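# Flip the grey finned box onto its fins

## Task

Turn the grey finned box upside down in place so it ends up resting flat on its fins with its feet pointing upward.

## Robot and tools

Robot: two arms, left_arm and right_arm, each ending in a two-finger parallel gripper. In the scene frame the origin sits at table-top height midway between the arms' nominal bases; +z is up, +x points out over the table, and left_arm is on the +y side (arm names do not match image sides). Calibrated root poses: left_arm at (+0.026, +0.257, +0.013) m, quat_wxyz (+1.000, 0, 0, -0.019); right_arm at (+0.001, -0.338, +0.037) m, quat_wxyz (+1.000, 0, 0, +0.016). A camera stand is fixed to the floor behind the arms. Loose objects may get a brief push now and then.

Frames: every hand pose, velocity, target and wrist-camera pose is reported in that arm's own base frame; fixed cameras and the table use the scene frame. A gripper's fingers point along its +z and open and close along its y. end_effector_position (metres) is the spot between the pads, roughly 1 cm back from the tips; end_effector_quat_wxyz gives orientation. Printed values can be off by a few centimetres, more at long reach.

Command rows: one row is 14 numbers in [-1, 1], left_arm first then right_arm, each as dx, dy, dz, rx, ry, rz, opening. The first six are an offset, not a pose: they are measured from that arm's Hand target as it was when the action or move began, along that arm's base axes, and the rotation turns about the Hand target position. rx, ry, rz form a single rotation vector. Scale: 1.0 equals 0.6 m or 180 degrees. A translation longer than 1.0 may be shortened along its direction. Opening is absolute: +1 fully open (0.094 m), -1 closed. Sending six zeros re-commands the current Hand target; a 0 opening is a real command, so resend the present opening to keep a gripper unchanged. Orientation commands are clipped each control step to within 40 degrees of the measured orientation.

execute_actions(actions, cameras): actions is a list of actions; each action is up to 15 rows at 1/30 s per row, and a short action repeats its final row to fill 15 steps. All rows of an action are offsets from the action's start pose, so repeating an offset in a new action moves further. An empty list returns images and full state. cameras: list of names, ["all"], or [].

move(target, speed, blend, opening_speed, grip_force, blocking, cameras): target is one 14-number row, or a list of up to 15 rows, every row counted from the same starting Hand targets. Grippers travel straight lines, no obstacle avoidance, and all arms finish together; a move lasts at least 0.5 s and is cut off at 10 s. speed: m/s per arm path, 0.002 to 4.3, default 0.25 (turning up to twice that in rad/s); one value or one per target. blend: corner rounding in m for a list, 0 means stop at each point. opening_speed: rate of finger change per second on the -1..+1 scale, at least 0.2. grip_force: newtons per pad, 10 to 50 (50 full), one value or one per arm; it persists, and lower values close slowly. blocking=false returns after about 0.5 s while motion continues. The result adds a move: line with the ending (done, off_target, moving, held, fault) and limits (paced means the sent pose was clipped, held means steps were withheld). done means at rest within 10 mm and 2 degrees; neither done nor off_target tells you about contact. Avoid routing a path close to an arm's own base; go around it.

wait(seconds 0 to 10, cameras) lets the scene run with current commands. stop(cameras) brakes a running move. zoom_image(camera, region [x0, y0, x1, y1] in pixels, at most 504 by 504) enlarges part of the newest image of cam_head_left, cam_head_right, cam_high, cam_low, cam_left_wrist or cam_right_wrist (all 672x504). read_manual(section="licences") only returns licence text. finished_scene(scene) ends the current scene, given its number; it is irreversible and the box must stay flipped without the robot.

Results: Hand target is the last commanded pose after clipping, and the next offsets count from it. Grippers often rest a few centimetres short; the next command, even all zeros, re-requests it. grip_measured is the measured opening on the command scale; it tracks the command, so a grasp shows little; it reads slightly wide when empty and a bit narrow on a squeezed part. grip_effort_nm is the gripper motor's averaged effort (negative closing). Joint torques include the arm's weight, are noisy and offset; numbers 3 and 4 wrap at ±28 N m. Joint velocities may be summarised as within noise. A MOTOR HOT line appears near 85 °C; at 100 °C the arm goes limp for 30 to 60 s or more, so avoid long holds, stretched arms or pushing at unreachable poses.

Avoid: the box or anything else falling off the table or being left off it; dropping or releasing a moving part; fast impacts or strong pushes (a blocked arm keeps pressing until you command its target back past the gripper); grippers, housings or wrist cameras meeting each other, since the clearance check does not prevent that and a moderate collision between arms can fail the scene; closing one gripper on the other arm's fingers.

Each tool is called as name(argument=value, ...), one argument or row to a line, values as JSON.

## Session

execute_actions(
  actions=[],
)

Scene clock: 0.00 s.
left_arm: end_effector_position=(+0.6527, -0.4944, +0.2907) grip_measured=+1.000 grip_effort_nm=n/a end_effector_quat_wxyz=(+0.305, +0.732, +0.607, -0.050) | right_arm: end_effector_position=(+0.3471, -0.2391, +0.2552) grip_measured=+1.000 grip_effort_nm=n/a end_effector_quat_wxyz=(+0.253, +0.692, +0.642, -0.215)
Joint positions: left_arm=[-0.593 2.294 2.624 -1.321 0.258 1.085 0.094] | right_arm=[-0.362 1.247 1.116 -1.135 0.614 1.186 0.094]
Joint velocities: within noise
Joint torques (N m): no reading
Heat: left arm: hottest elbow 37 °C; right arm: hottest elbow 32 °C.
Hand target: left_arm +0.6557, -0.4964, +0.2943; +0.312, +0.731, +0.605, -0.048 | right_arm +0.3536, -0.2416, +0.2670; +0.264, +0.693, +0.637, -0.209
Tool commands: left_gripper/opening=+1.0 right_gripper/opening=+1.0

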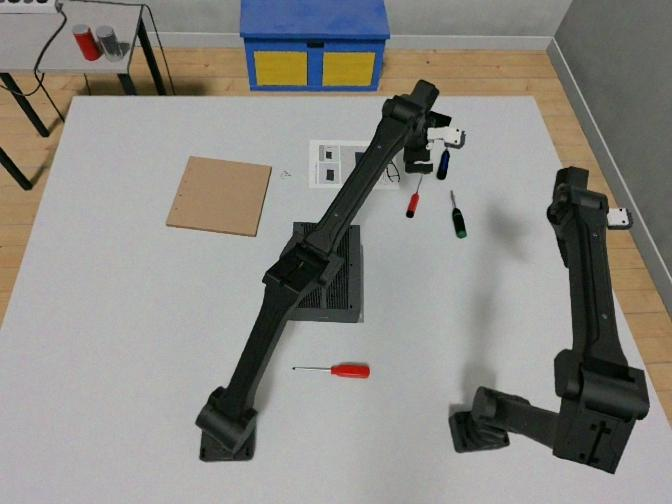

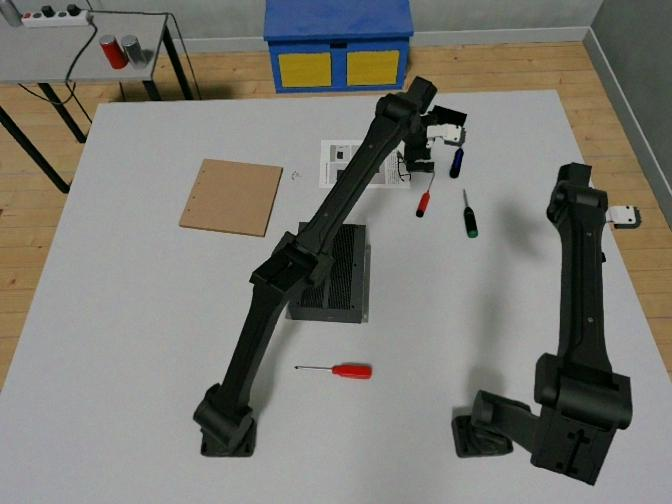

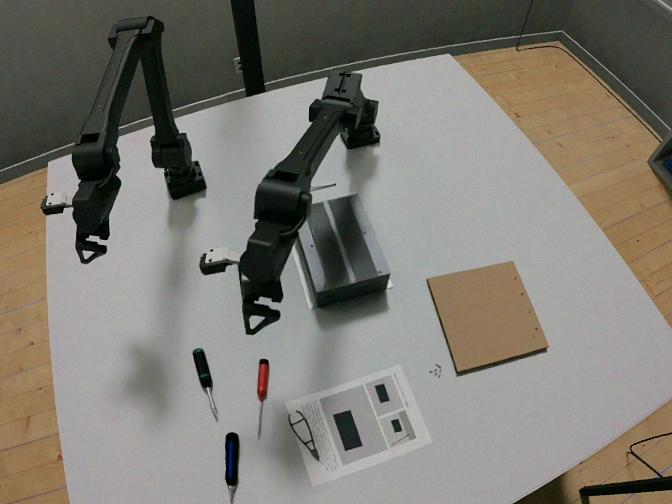

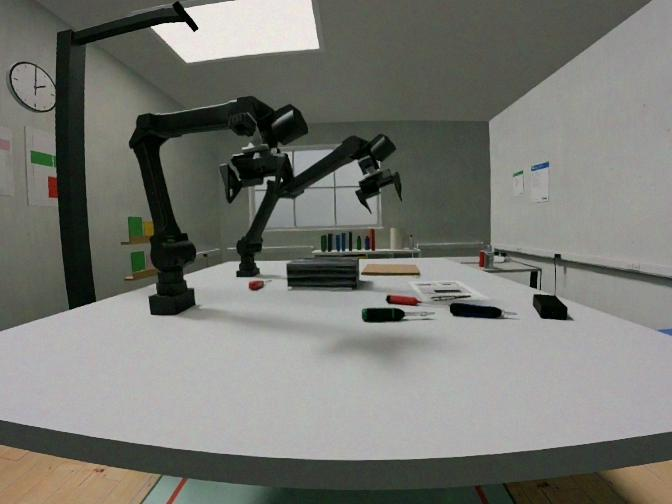

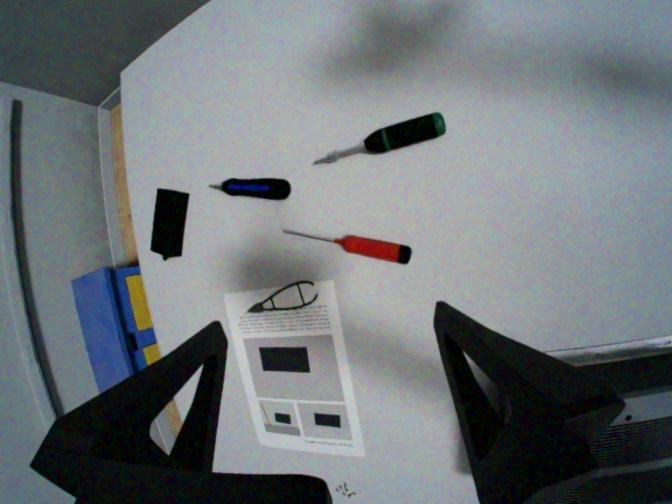

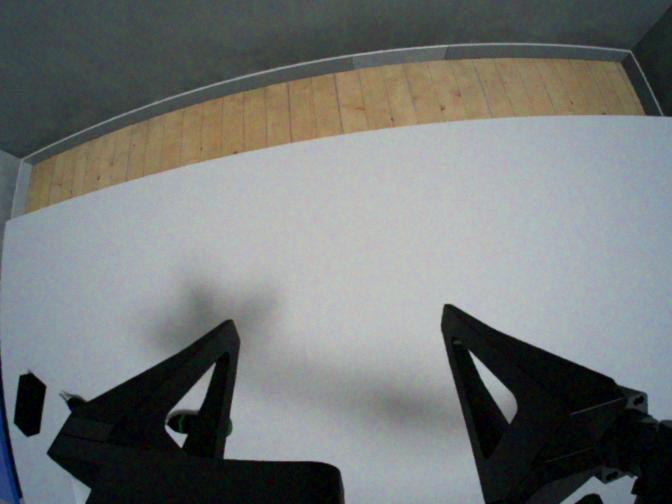

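zoom_image(
  camera="cam_head_left",
  region=[240, 190, 420, 370],
)

zoom_image(
  camera="cam_high",
  region=[260, 160, 420, 320],
)

Scaled by 2.800.

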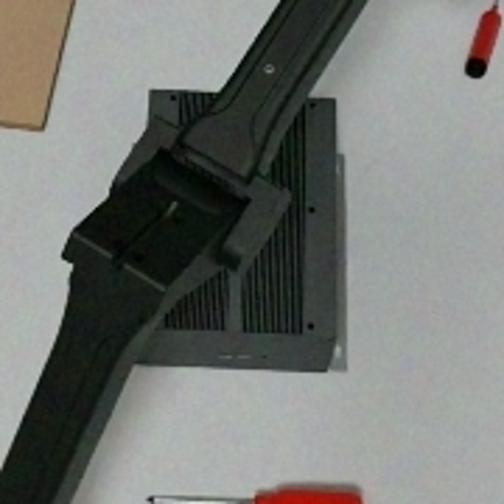

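Scaled by 3.150.

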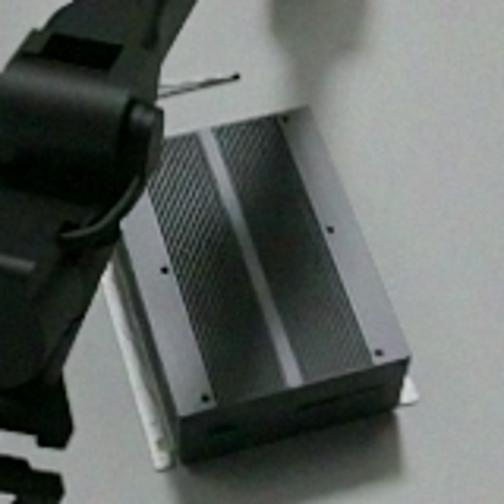

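move(
  target=[
    [-0.2,0.35,0.1,-0.1,0.2,0.1,-1,0,0,0,0,0,0,1],
    [-0.393,0.777,0.0,-0.2466,0.5327,0.294,-1,0,0,0,0,0,0,1],
    [-0.423,0.71,-0.35,-0.2466,0.5327,0.294,-1,0,0,0,0,0,0,1],
  ],
  speed=0.35,
  blend=[0.08,0.05,0],
  cameras=["cam_left_wrist","cam_head_left"],
)

Scene clock: 63.83 s.
left_arm: end_effector_position=(+0.3967, -0.0686, +0.0890) grip_measured=-0.989 grip_effort_nm=-0.59 end_effector_quat_wxyz=(-0.011, +0.000, +0.793, -0.609) | right_arm: end_effector_position=(+0.3471, -0.2391, +0.2552) grip_measured=+1.000 grip_effort_nm=-0.01 end_effector_quat_wxyz=(+0.253, +0.692, +0.642, -0.215)
Joint positions: left_arm=[0.245 1.89 1.061 -1.511 1.202 0.785 0.001] | right_arm=[-0.362 1.247 1.116 -1.135 0.614 1.186 0.094]
Joint torques (N m): left_arm=[-1.44 -11.28 6.23 -0.14 0.63 0] | right_arm=[-0.79 -7.88 9.92 1.13 0.39 -0.02]
Heat: left arm: hottest elbow 46 °C; right arm: hottest elbow 42 °C.
Hand target: left_arm +0.4018, -0.0705, +0.0843; -0.007, +0.009, +0.793, -0.609 | right_arm +0.3536, -0.2416, +0.2670; +0.264, +0.693, +0.637, -0.209
Off the commanded pose: left_arm 0.007 m, 1 deg | right_arm 0.014 m, 2 deg.
move: off_target (right_arm)
Images, in order (width x height): cam_head_left 672x504, cam_left_wrist 672x504.

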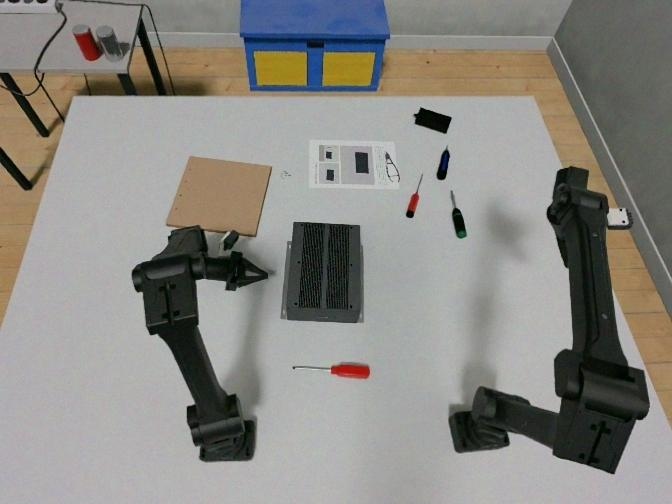

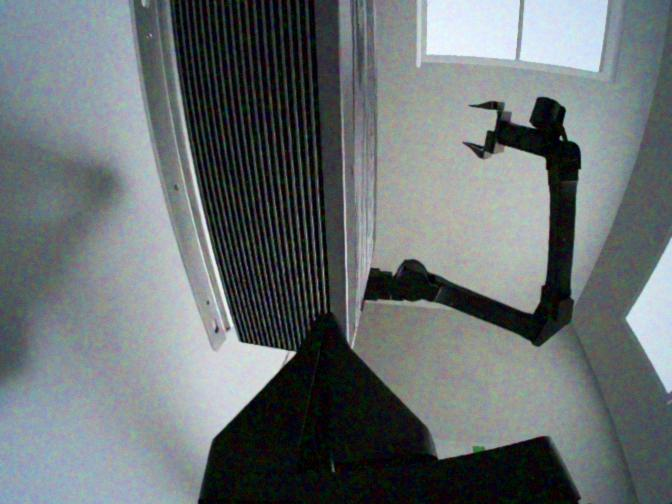

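move(
  target=[
    [0.047,0,-0.035,0,0,0,-1, 0.077,0.35,-0.05,-0.033,-0.137,0.468,1],
    [0.047,0,-0.035,0,0,0,-1, 0.094,0.681,-0.40,-0.0665,-0.274,0.936,1],
  ],
  speed=0.3,
  blend=[0.06,0],
  cameras=["cam_right_wrist","cam_head_left"],
)

Scene clock: 134.03 s.
left_arm: end_effector_position=(+0.4206, -0.0682, +0.0696) grip_measured=-0.989 grip_effort_nm=-0.59 end_effector_quat_wxyz=(-0.004, +0.007, +0.793, -0.609) | right_arm: end_effector_position=(+0.4011, +0.1619, +0.0260) grip_measured=+1.000 grip_effort_nm=-0.01 end_effector_quat_wxyz=(+0.435, -0.535, +0.605, +0.399)
Joint positions: left_arm=[0.233 1.967 1.126 -1.475 1.212 0.781 0.001] | right_arm=[-0.007 1.805 0.745 -0.215 -1.248 -1.242 0.094]
Joint torques (N m): left_arm=[-1.73 -11.58 7.28 -0.09 0.65 -0.24] | right_arm=[0.56 -10.11 6.2 0.69 -0.56 -0.17]
Heat: left arm: hottest elbow 42 °C; right arm: hottest elbow 44 °C.
Hand target: left_arm +0.4301, -0.0704, +0.0634; -0.007, +0.009, +0.793, -0.609 | right_arm +0.4100, +0.1670, +0.0271; +0.436, -0.544, +0.597, +0.396
Off the commanded pose: left_arm 0.012 m, 0 deg | right_arm 0.010 m, 1 deg.
move: off_target (left_arm)
Images, in order (width x height): cam_head_left 672x504, cam_right_wrist 672x504.

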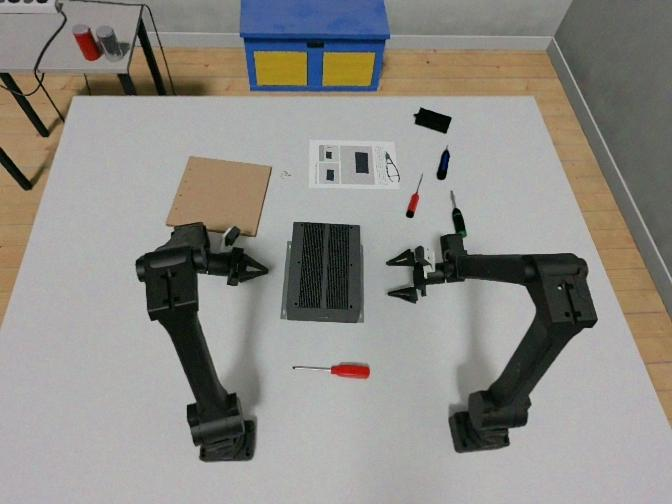

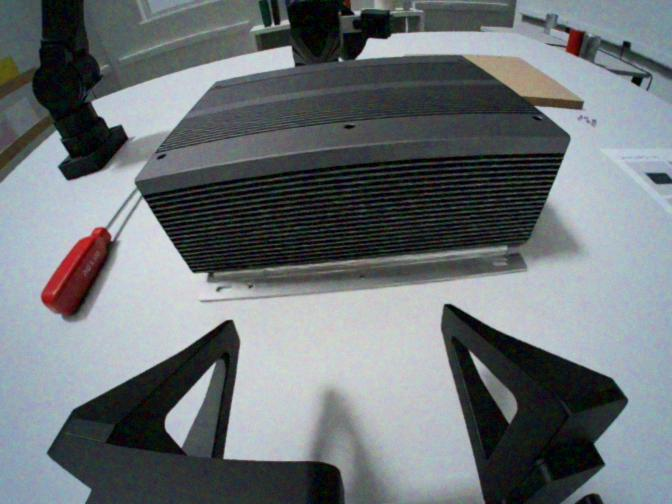

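move(
  target=[
    [0,0,0,0,0,0,-1, 0.033,0.0,-0.082,0,0,0,1],
    [0,0,0,0,0,0,-1, 0.039,0.065,-0.082,0,0,0,1],
  ],
  speed=0.08,
  cameras=["cam_right_wrist"],
)

Scene clock: 154.30 s.
left_arm: end_effector_position=(+0.4206, -0.0682, +0.0696) grip_measured=-0.989 grip_effort_nm=-0.59 end_effector_quat_wxyz=(-0.004, +0.007, +0.793, -0.609) | right_arm: end_effector_position=(+0.4360, +0.2013, -0.0173) grip_measured=+1.000 grip_effort_nm=-0.01 end_effector_quat_wxyz=(+0.439, -0.544, +0.597, +0.393)
Joint positions: left_arm=[0.233 1.967 1.126 -1.475 1.212 0.781 0.001] | right_arm=[0.088 1.978 0.808 0.131 -1.21 -1.019 0.094]
Joint torques (N m): left_arm=[-1.73 -11.58 7.28 -0.09 0.65 -0.23] | right_arm=[0.15 -12.45 3.3 1.8 -0.49 0.03]
Heat: left arm: hottest elbow 42 °C; right arm: hottest elbow 41 °C.
Hand target: left_arm +0.4301, -0.0704, +0.0634; -0.007, +0.009, +0.793, -0.609 | right_arm +0.4334, +0.2060, -0.0222; +0.435, -0.544, +0.597, +0.397
Off the commanded pose: left_arm 0.012 m, 0 deg | right_arm 0.007 m, 1 deg.
move: off_target (left_arm)
Images, in order (width x height): cam_right_wrist 672x504.

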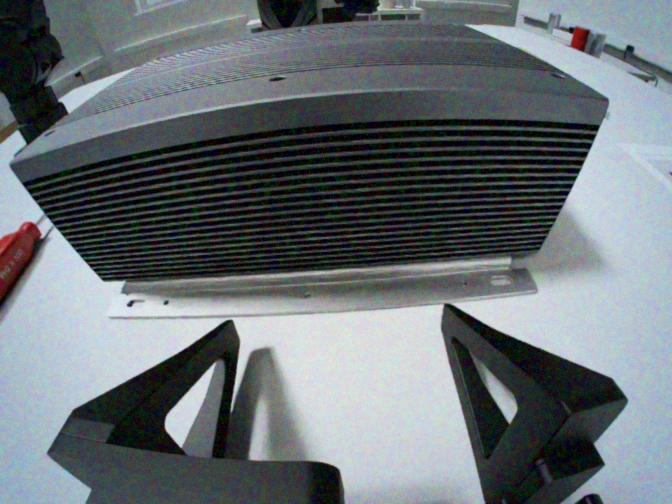

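move(
  target=[
    [0,0,0,0,0,0,-1, -0.025,0.01,-0.006,0,0,0,1],
    [0,0,0,0,0,0,-1, -0.022,0.075,-0.006,0,0,0,1],
  ],
  speed=0.06,
  cameras=["cam_right_wrist"],
)

Scene clock: 161.87 s.
left_arm: end_effector_position=(+0.4206, -0.0682, +0.0696) grip_measured=-0.989 grip_effort_nm=-0.59 end_effector_quat_wxyz=(-0.004, +0.007, +0.793, -0.609) | right_arm: end_effector_position=(+0.4239, +0.2375, -0.0211) grip_measured=+1.000 grip_effort_nm=-0.01 end_effector_quat_wxyz=(+0.440, -0.539, +0.602, +0.391)
Joint positions: left_arm=[0.233 1.967 1.126 -1.475 1.212 0.781 0.001] | right_arm=[0.179 1.991 0.749 0.405 -1.146 -0.793 0.094]
Joint torques (N m): left_arm=[-1.67 -11.75 7.32 -0.1 0.64 -0.24] | right_arm=[1.96 -11.16 3.82 2.26 -0.25 0.11]
Heat: left arm: hottest elbow 42 °C; right arm: hottest elbow 40 °C.
Hand target: left_arm +0.4301, -0.0704, +0.0634; -0.007, +0.009, +0.793, -0.609 | right_arm +0.4203, +0.2510, -0.0257; +0.436, -0.545, +0.597, +0.396
Off the commanded pose: left_arm 0.012 m, 0 deg | right_arm 0.015 m, 1 deg.
move: off_target (left_arm, right_arm)
Images, in order (width x height): cam_right_wrist 672x504.

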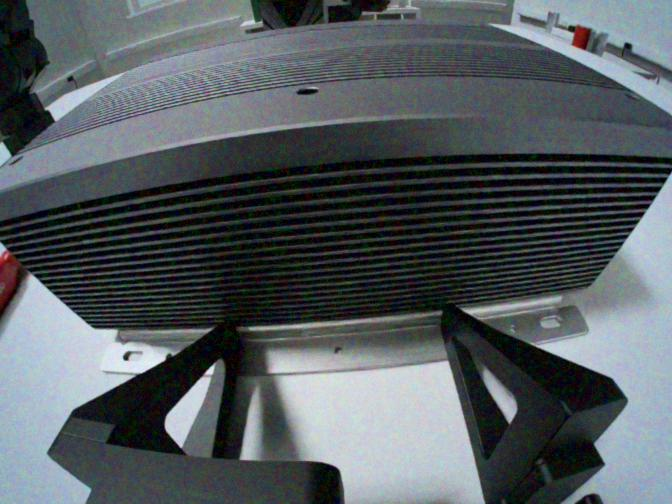

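move(
  target=[
    [-0.004,-0.203,0.033,0,0,0,-1, 0.003,0.033,0,0,0,0,1],
    [-0.005,-0.27,0.11,0,0,0,-1, 0.006,0.092,0,0,0,0,1],
  ],
  speed=0.05,
  blend=[0.01,0],
  cameras=["cam_left_wrist","cam_right_wrist","cam_head_left"],
)

zoom_image(
  camera="cam_head_left",
  region=[230, 190, 450, 340],
)

Scene clock: 182.40 s.
left_arm: end_effector_position=(+0.4555, -0.1459, +0.1071) grip_measured=-0.989 grip_effort_nm=-0.59 end_effector_quat_wxyz=(+0.039, -0.063, +0.808, -0.585) | right_arm: end_effector_position=(+0.4339, +0.2365, -0.0205) grip_measured=+1.000 grip_effort_nm=-0.01 end_effector_quat_wxyz=(+0.455, -0.511, +0.628, +0.370)
Joint positions: left_arm=[0.042 1.694 0.924 -0.498 1.238 -0.331 0.001] | right_arm=[0.185 1.996 0.72 0.564 -1.074 -0.649 0.094]
Joint torques (N m): left_arm=[-15.21 -14.15 6.48 1.33 2.88 -0.3] | right_arm=[10.34 -10.29 6.42 2.54 0.3 0.39]
Heat: left arm: hottest elbow 41 °C; right arm: hottest elbow 38 °C.
Hand target: left_arm +0.4272, -0.2324, +0.1294; -0.007, +0.009, +0.793, -0.609 | right_arm +0.4238, +0.3062, -0.0259; +0.435, -0.544, +0.597, +0.396
Off the commanded pose: left_arm 0.094 m, 10 deg | right_arm 0.071 m, 6 deg.
move: off_target (left_arm, right_arm)
Images, in order (width x height): cam_head_left 672x504, cam_left_wrist 672x504, cam_right_wrist 672x504.

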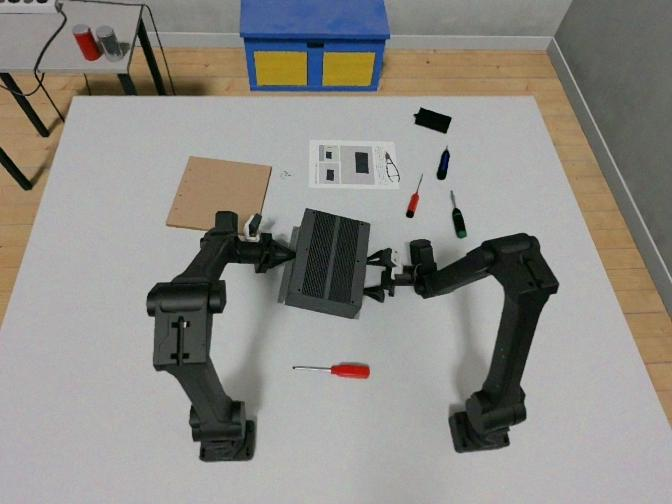

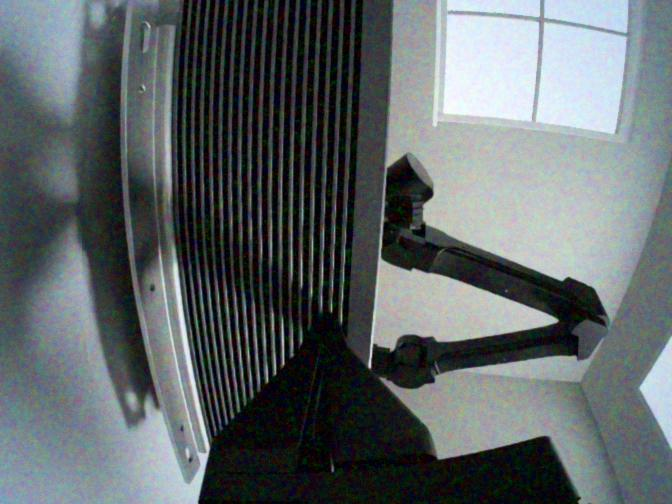

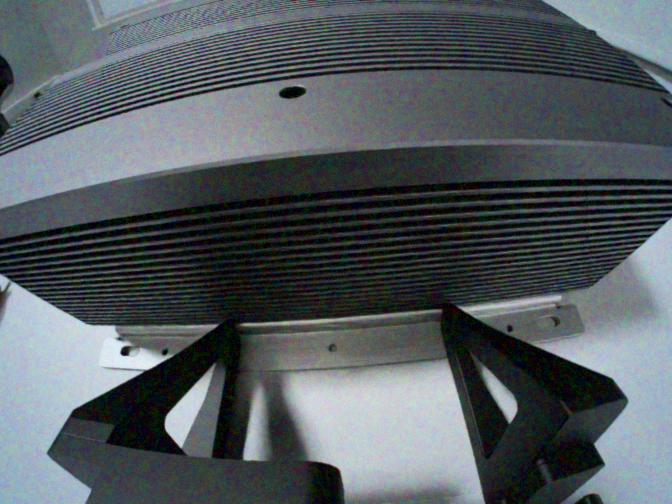

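Scaled by 2.291.

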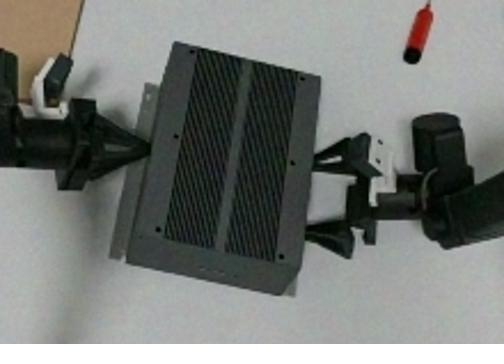

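move(
  target=[-0.005,-0.06,0.09,0.03,0,0,-1, 0.003,0.05,0.008,0,0,0,1],
  speed=0.05,
  cameras=["cam_left_wrist","cam_right_wrist","cam_head_left"],
)

zoom_image(
  camera="cam_head_left",
  region=[230, 190, 450, 340],
)

Scene clock: 192.70 s.
left_arm: end_effector_position=(+0.4389, -0.2322, +0.2106) grip_measured=-0.989 grip_effort_nm=-0.59 end_effector_quat_wxyz=(+0.037, +0.000, +0.816, -0.576) | right_arm: end_effector_position=(+0.4340, +0.2654, -0.0230) grip_measured=+1.000 grip_effort_nm=0.00 end_effector_quat_wxyz=(+0.452, -0.511, +0.634, +0.364)
Joint positions: left_arm=[-0.157 1.489 0.992 -0.516 1.167 -0.533 0.001] | right_arm=[0.258 2.008 0.729 0.628 -1 -0.57 0.094]
Joint torques (N m): left_arm=[-7.47 -6.83 7.66 1.81 0.17 -0.27] | right_arm=[9.88 -10.11 7.87 1.94 -0.63 0.36]
Heat: left arm: hottest elbow 41 °C; right arm: hottest elbow 38 °C.
Hand target: left_arm +0.4241, -0.2685, +0.1833; -0.007, +0.009, +0.821, -0.571 | right_arm +0.4256, +0.3362, -0.0211; +0.435, -0.544, +0.597, +0.396
Off the commanded pose: left_arm 0.048 m, 5 deg | right_arm 0.071 m, 7 deg.
move: off_target (left_arm, right_arm)
Images, in order (width x height): cam_head_left 672x504, cam_left_wrist 672x504, cam_right_wrist 672x504.

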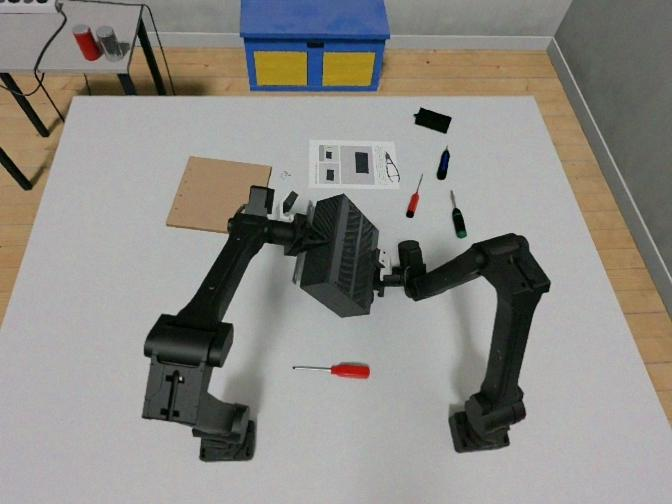

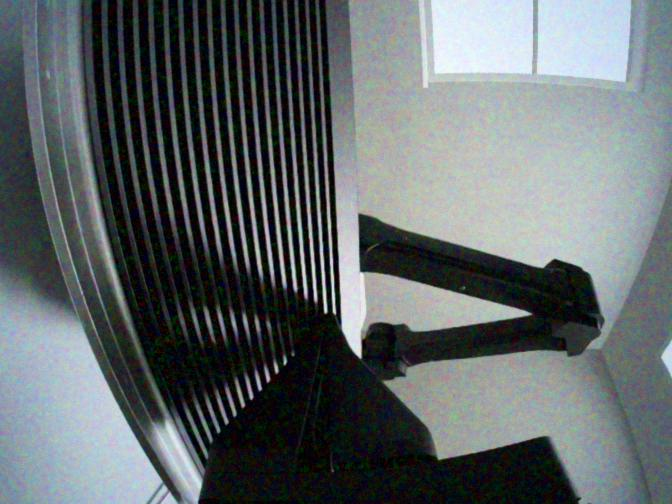

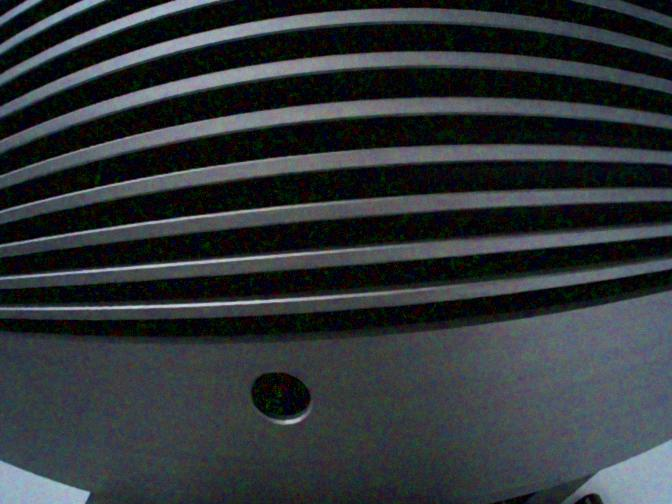

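Scaled by 2.291.

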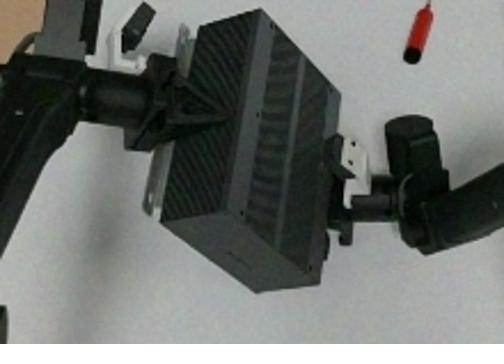

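move(
  target=[
    [0,0,0,0,0,0,-1, -0.002,-0.09,-0.008,0,0,0,1],
    [0,0,0,0,0,0,-1, -0.04,-0.33,-0.008,0,0,0,1],
  ],
  speed=0.08,
  blend=[0.01,0],
  cameras=["cam_left_wrist","cam_right_wrist","cam_head_left"],
)

zoom_image(
  camera="cam_head_left",
  region=[230, 190, 450, 340],
)

Scene clock: 204.23 s.
left_arm: end_effector_position=(+0.4307, -0.2524, +0.2131) grip_measured=-0.989 grip_effort_nm=-0.59 end_effector_quat_wxyz=(+0.029, +0.019, +0.813, -0.581) | right_arm: end_effector_position=(+0.3947, +0.1446, -0.0212) grip_measured=+1.000 grip_effort_nm=0.00 end_effector_quat_wxyz=(-0.436, +0.547, -0.592, -0.400)
Joint positions: left_arm=[-0.202 1.489 0.992 -0.489 1.172 -0.549 0.001] | right_arm=[-0.053 1.953 0.782 -0.309 -1.264 -1.478 0.094]
Joint torques (N m): left_arm=[-3.9 -6.77 7.79 1.28 -0.02 -0.22] | right_arm=[-2.9 -10.93 4.38 0.17 -0.53 -0.14]
Heat: left arm: hottest elbow 42 °C; right arm: hottest elbow 38 °C.
Hand target: left_arm +0.4242, -0.2684, +0.1834; -0.007, +0.008, +0.821, -0.571 | right_arm +0.4018, +0.1382, -0.0258; -0.436, +0.544, -0.597, -0.396
Off the commanded pose: left_arm 0.035 m, 5 deg | right_arm 0.011 m, 1 deg.
move: off_target (left_arm, right_arm)
Images, in order (width x height): cam_head_left 672x504, cam_left_wrist 672x504, cam_right_wrist 672x504.

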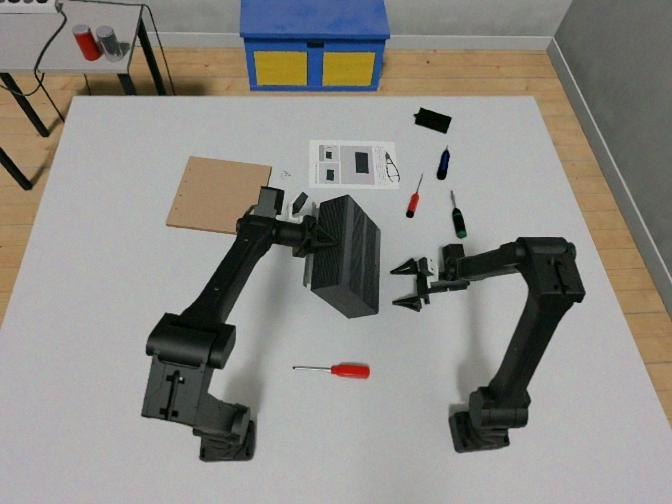

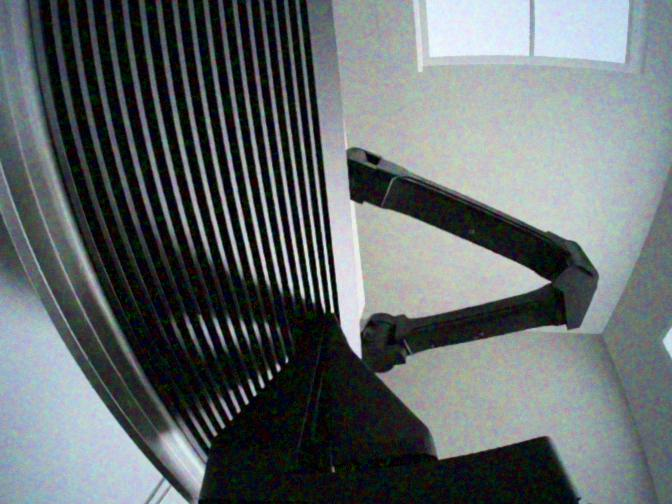

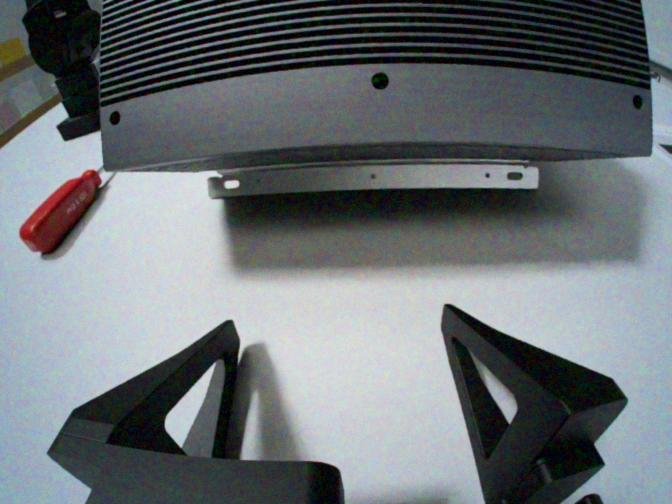

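Scaled by 2.291.

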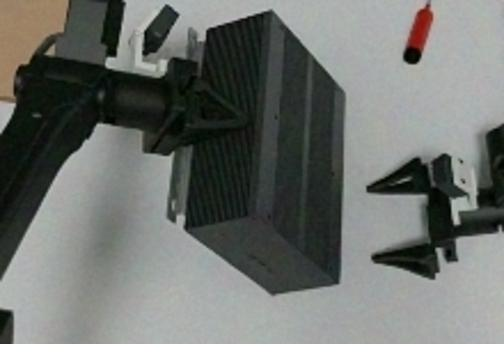

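move(
  target=[
    [0,0,0,0,0,0,-1, 0.0137,-0.13,0.31,-0.035,0.22,-0.135,-1],
    [0,0,0,0,0,0,-1, 0.0887,0.09,0.3213,-0.0694,0.4423,-0.2724,-1],
  ],
  blend=[0.03,0],
  speed=0.25,
  cameras=["cam_right_wrist","cam_head_left"],
)

Scene clock: 233.03 s.
left_arm: end_effector_position=(+0.4307, -0.2524, +0.2131) grip_measured=-0.989 grip_effort_nm=-0.59 end_effector_quat_wxyz=(+0.029, +0.019, +0.813, -0.581) | right_arm: end_effector_position=(+0.4395, +0.1845, +0.1537) grip_measured=-0.986 grip_effort_nm=-0.77 end_effector_quat_wxyz=(+0.011, +0.068, +0.922, +0.380)
Joint positions: left_arm=[-0.202 1.489 0.992 -0.489 1.172 -0.549 0.001] | right_arm=[0.147 1.515 1.073 -0.889 -0.749 0.389 0.001]
Joint torques (N m): left_arm=[-3.96 -6.83 7.79 1.28 -0.02 -0.22] | right_arm=[0.38 -10.34 10.93 0.99 -0.37 -0.02]
Heat: left arm: hottest elbow 43 °C; right arm: hottest elbow 37 °C.
Hand target: left_arm +0.4242, -0.2684, +0.1834; -0.007, +0.008, +0.821, -0.571 | right_arm +0.4549, +0.1923, +0.1669; +0.025, +0.060, +0.922, +0.382
Off the commanded pose: left_arm 0.034 m, 5 deg | right_arm 0.022 m, 2 deg.
move: off_target (left_arm, right_arm)
Images, in order (width x height): cam_head_left 672x504, cam_right_wrist 672x504.

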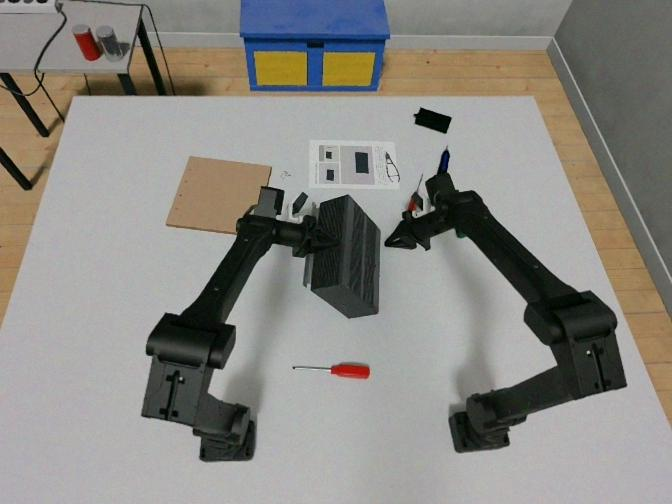

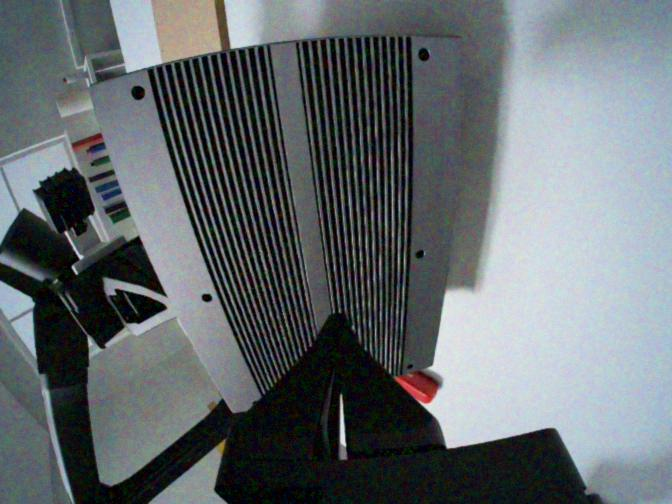

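move(
  target=[
    [0,0,0,0,0,0,-1, -0.005,0.06,0,0,0,0,-1],
    [0.006,-0.07,0.06,0.08,-0.005,0,-1, -0.005,0.06,0,0,0,0,-1],
  ],
  speed=0.035,
  cameras=["cam_right_wrist","cam_head_left"],
)

Scene clock: 247.93 s.
left_arm: end_effector_position=(+0.4228, -0.2994, +0.2206) grip_measured=-0.989 grip_effort_nm=-0.59 end_effector_quat_wxyz=(+0.007, +0.012, +0.884, -0.468) | right_arm: end_effector_position=(+0.4376, +0.2171, +0.1535) grip_measured=-0.986 grip_effort_nm=-0.77 end_effector_quat_wxyz=(+0.010, +0.071, +0.924, +0.375)
Joint positions: left_arm=[-0.352 1.486 1.141 -0.756 0.888 -0.551 0.001] | right_arm=[0.225 1.515 1.074 -0.827 -0.718 0.493 0.001]
Joint torques (N m): left_arm=[-2.14 -9.11 11.6 0.85 0.25 -0.25] | right_arm=[0.5 -10.34 10.55 1.59 -0.61 -0.05]
Heat: left arm: hottest elbow 43 °C; right arm: hottest elbow 40 °C.
Hand target: left_arm +0.4277, -0.3103, +0.2194; -0.002, +0.012, +0.886, -0.463 | right_arm +0.4519, +0.2284, +0.1669; +0.024, +0.060, +0.922, +0.382
Off the commanded pose: left_arm 0.012 m, 1 deg | right_arm 0.023 m, 2 deg.
move: off_target (left_arm, right_arm)
Images, in order (width x height): cam_head_left 672x504, cam_right_wrist 672x504.

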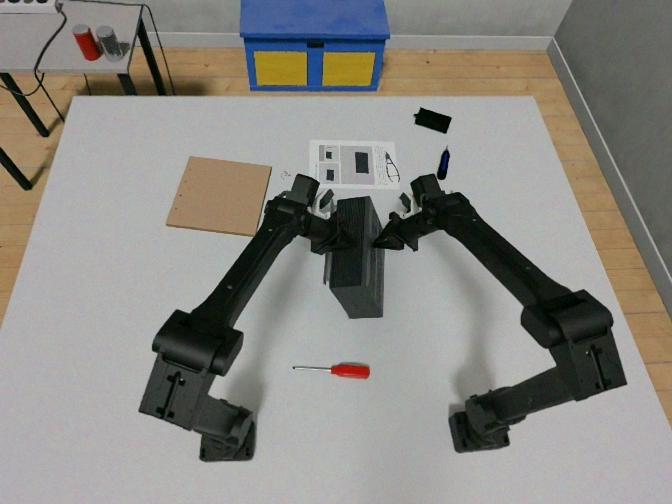

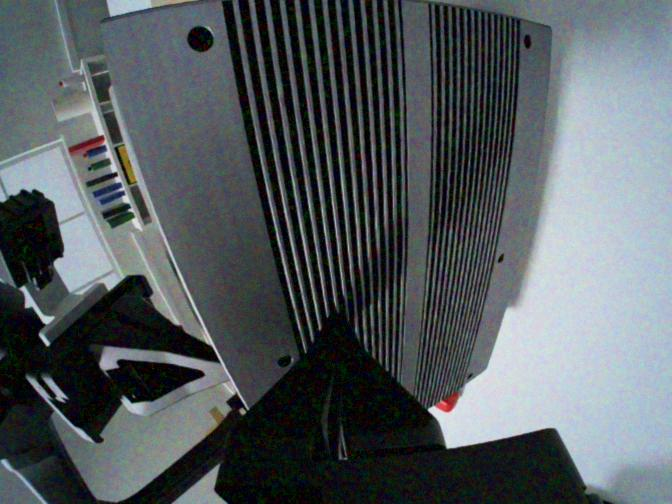

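move(
  target=[
    [0.0,-0.05,0.01,0.05,-0.003,0,-1, 0,0,0,0,0,0,-1],
    [-0.002,-0.125,0.01,0.12,-0.007,0,-1, -0.008,-0.06,0,0,0,0,-1],
  ],
  speed=0.03,
  cameras=["cam_right_wrist","cam_head_left"],
)

Scene clock: 260.43 s.
left_arm: end_effector_position=(+0.4176, -0.3768, +0.2228) grip_measured=-0.989 grip_effort_nm=-0.59 end_effector_quat_wxyz=(+0.006, +0.021, +0.956, -0.291) | right_arm: end_effector_position=(+0.4398, +0.1866, +0.1523) grip_measured=-0.986 grip_effort_nm=-0.77 end_effector_quat_wxyz=(+0.011, +0.075, +0.925, +0.372)
Joint positions: left_arm=[-0.59 1.602 1.417 -1.029 0.481 -0.635 0.001] | right_arm=[0.157 1.514 1.074 -0.883 -0.73 0.414 0.001]
Joint torques (N m): left_arm=[-1.44 -11.22 12.52 0.79 0.13 -0.28] | right_arm=[0.38 -11.46 9.24 0.98 -1.08 -0.21]
Heat: left arm: hottest elbow 44 °C; right arm: hottest elbow 40 °C.
Hand target: left_arm +0.4264, -0.3855, +0.2253; +0.006, +0.016, +0.957, -0.289 | right_arm +0.4471, +0.1923, +0.1669; +0.025, +0.060, +0.922, +0.382
Off the commanded pose: left_arm 0.013 m, 1 deg | right_arm 0.017 m, 3 deg.
move: off_target (left_arm, right_arm)
Images, in order (width x height): cam_head_left 672x504, cam_right_wrist 672x504.

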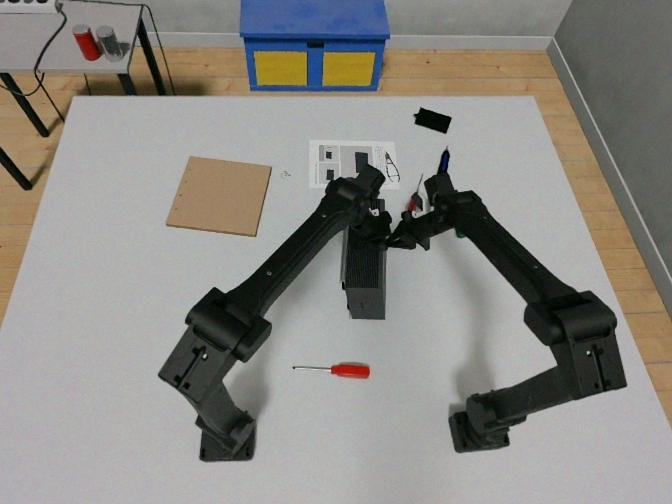

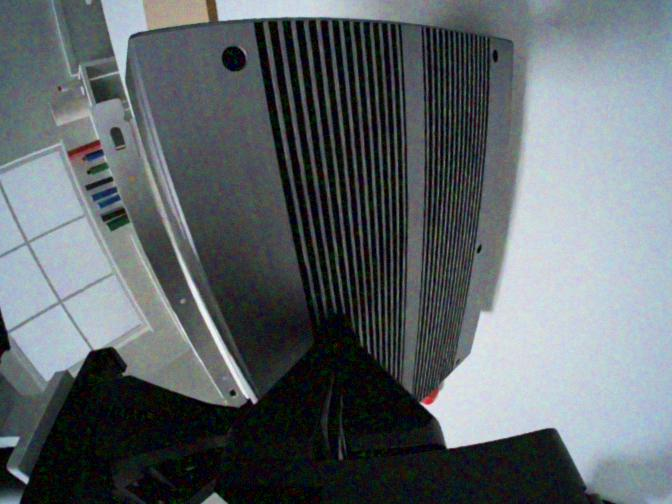

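move(
  target=[
    [0,0,0,0,0,0,-1, -0.010,-0.075,-0.03,0,0,0,-1],
    [0,0,0,0,0,0,-1, -0.02,-0.16,-0.065,0,0,0,-1],
  ],
  speed=0.03,
  blend=[0.005,0],
  cameras=["cam_right_wrist","cam_head_left","cam_high"],
)

zoom_image(
  camera="cam_head_left",
  region=[290, 170, 490, 340],
)

Scene clock: 270.47 s.
left_arm: end_effector_position=(+0.4179, -0.3783, +0.2227) grip_measured=-0.989 grip_effort_nm=-0.59 end_effector_quat_wxyz=(+0.006, +0.021, +0.957, -0.289) | right_arm: end_effector_position=(+0.4347, +0.1018, +0.1316) grip_measured=-0.986 grip_effort_nm=-0.76 end_effector_quat_wxyz=(+0.028, +0.056, +0.922, +0.381)
Joint positions: left_arm=[-0.592 1.605 1.422 -1.032 0.478 -0.636 0.001] | right_arm=[-0.047 1.537 1.037 -0.984 -0.781 0.11 0.001]
Joint torques (N m): left_arm=[-1.03 -11.63 12.3 0.92 0.21 -0.27] | right_arm=[-1.9 -10.46 7.02 0.36 -0.67 -0.21]
Heat: left arm: hottest elbow 45 °C; right arm: hottest elbow 41 °C.
Hand target: left_arm +0.4265, -0.3854, +0.2253; +0.006, +0.016, +0.957, -0.289 | right_arm +0.4351, +0.0964, +0.1280; +0.025, +0.060, +0.922, +0.382
Off the commanded pose: left_arm 0.011 m, 1 deg | right_arm 0.007 m, 1 deg.
move: off_target (left_arm)
Images, in order (width x height): cam_head_left 672x504, cam_high 672x504, cam_right_wrist 672x504.

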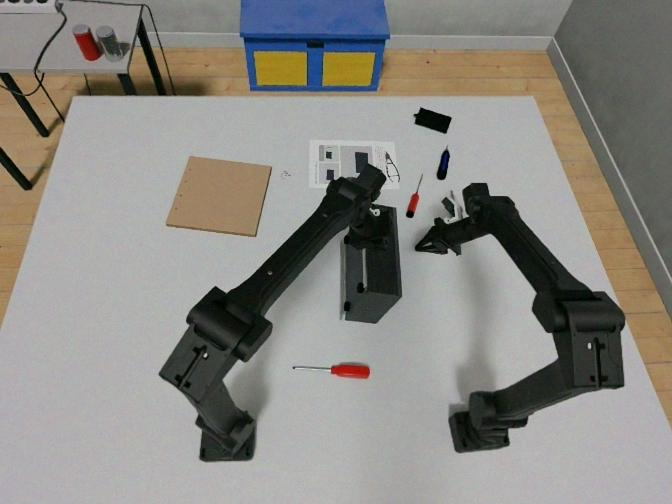

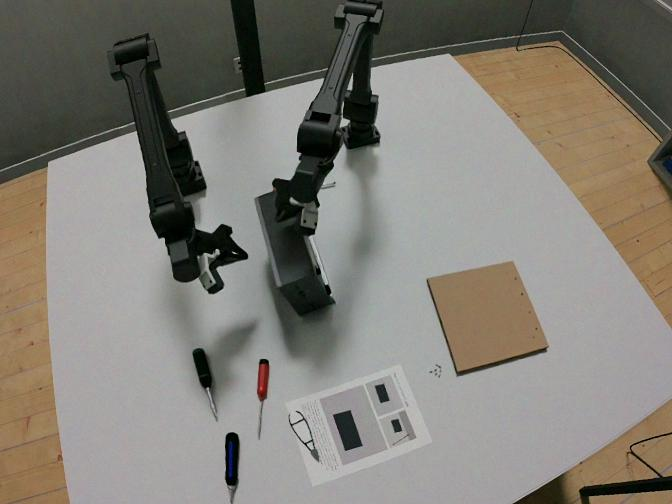

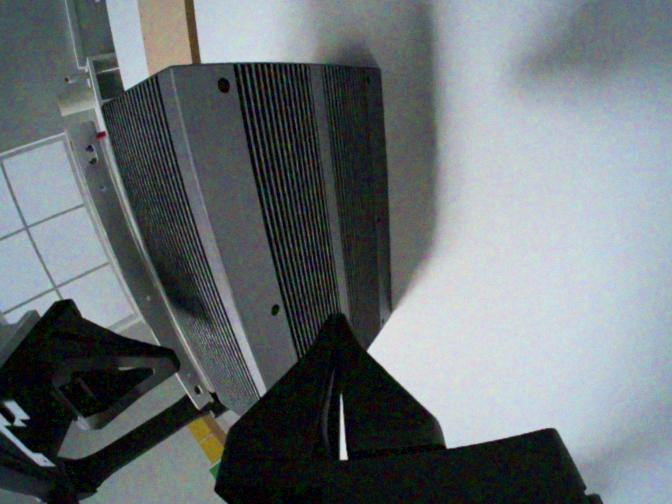

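Scaled by 2.520.

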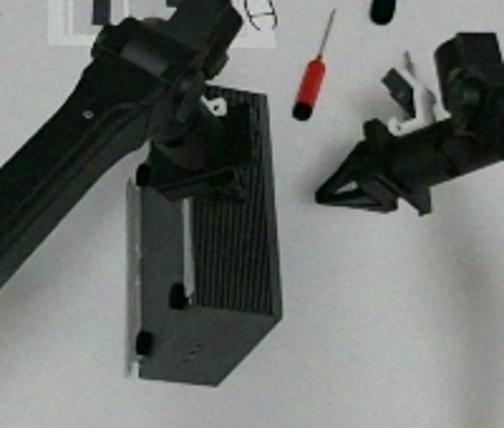

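move(
  target=[
    [-0.01,0.14,0.09,0,0,0,-1, -0.0085,-0.1,0.03,-0.0333,0.3086,-0.3823,1],
    [-0.29,0.75,0.09,0,0,0,-1, -0.029,0.045,-0.21,-0.0333,0.3086,-0.3823,1],
    [-0.29,0.75,0.09,0,0,0,-1, -0.029,0.055,-0.249,-0.0333,0.3086,-0.3823,1],
  ],
  speed=0.25,
  blend=[0.03,0.01,0],
  cameras=["cam_right_wrist","cam_head_left"],
)

Scene clock: 302.67 s.
left_arm: end_effector_position=(+0.2569, +0.0638, +0.2776) grip_measured=-0.989 grip_effort_nm=-0.59 end_effector_quat_wxyz=(+0.100, -0.016, +0.970, -0.220) | right_arm: end_effector_position=(+0.4154, +0.1239, -0.0202) grip_measured=+0.999 grip_effort_nm=0.07 end_effector_quat_wxyz=(-0.178, +0.711, +0.654, +0.190)
Joint positions: left_arm=[0.557 1.026 1.067 -1.671 0.485 0.539 0.001] | right_arm=[0.091 1.741 0.886 -0.621 -0.517 1.771 0.094]
Joint torques (N m): left_arm=[-0.09 -4.19 8.66 0.2 0.32 0] | right_arm=[0.85 -11.34 5.37 1.11 -0.19 0.09]
Heat: left arm: hottest elbow 46 °C; right arm: hottest elbow 41 °C.
Hand target: left_arm +0.2525, +0.0646, +0.2793; +0.005, +0.016, +0.957, -0.289 | right_arm +0.4177, +0.1293, -0.0214; -0.176, +0.709, +0.656, +0.190
Off the commanded pose: left_arm 0.005 m, 14 deg | right_arm 0.006 m, 0 deg.
joint sent to its limit (left arm) — joint 4 (wrist pitch), lower limit. The joint targets are off in orientation, not in position.
move: off_target (left_arm)
Images, in order (width x height): cam_head_left 672x504, cam_right_wrist 672x504.

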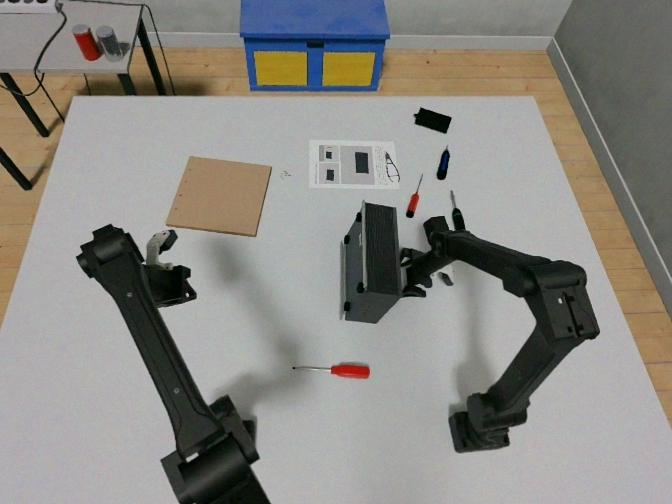

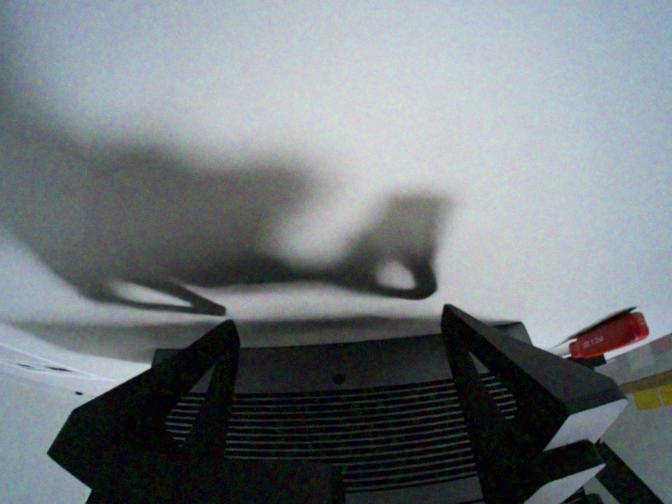

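move(
  target=[0,0,0,0,0,0,-1, 0.02,0.46,0.006,0,0,0,1],
  speed=0.06,
  cameras=["cam_right_wrist","cam_head_left"],
)

Scene clock: 315.43 s.
left_arm: end_effector_position=(+0.2569, +0.0638, +0.2776) grip_measured=-0.989 grip_effort_nm=-0.59 end_effector_quat_wxyz=(+0.100, -0.015, +0.970, -0.220) | right_arm: end_effector_position=(+0.4323, +0.3665, -0.0247) grip_measured=+0.999 grip_effort_nm=0.06 end_effector_quat_wxyz=(-0.197, +0.637, +0.726, +0.167)
Joint positions: left_arm=[0.557 1.026 1.067 -1.671 0.485 0.54 0.001] | right_arm=[0.564 1.957 1.217 -0.603 -0.473 2.06 0.094]
Joint torques (N m): left_arm=[-0.15 -4.31 8.65 0.17 0.31 -0.02] | right_arm=[3.55 -14.15 9.87 0.64 -0.52 0.25]
Heat: left arm: hottest elbow 47 °C; right arm: hottest elbow 40 °C.
Hand target: left_arm +0.2525, +0.0646, +0.2793; +0.005, +0.016, +0.957, -0.289 | right_arm +0.4297, +0.4053, -0.0180; -0.176, +0.709, +0.656, +0.190
Off the commanded pose: left_arm 0.005 m, 14 deg | right_arm 0.040 m, 12 deg.
joint sent to its limit (left arm) — joint 4 (wrist pitch), lower limit. The joint targets are off in orientation, not in position.
joint sent to its limit (right arm) — joint 6 (wrist roll), upper limit. The joint targets are off in orientation, not in position.
move: off_target (left_arm, right_arm)
Images, in order (width x height): cam_head_left 672x504, cam_right_wrist 672x504.

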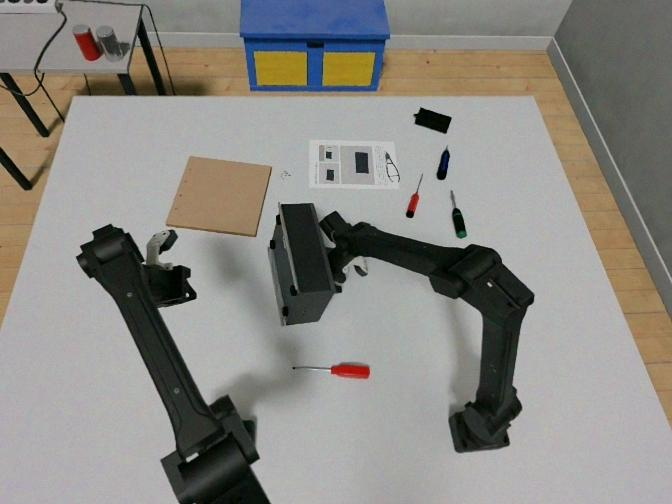

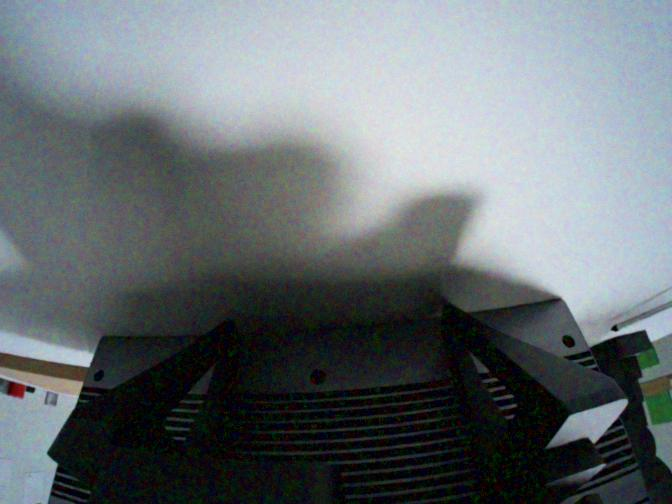

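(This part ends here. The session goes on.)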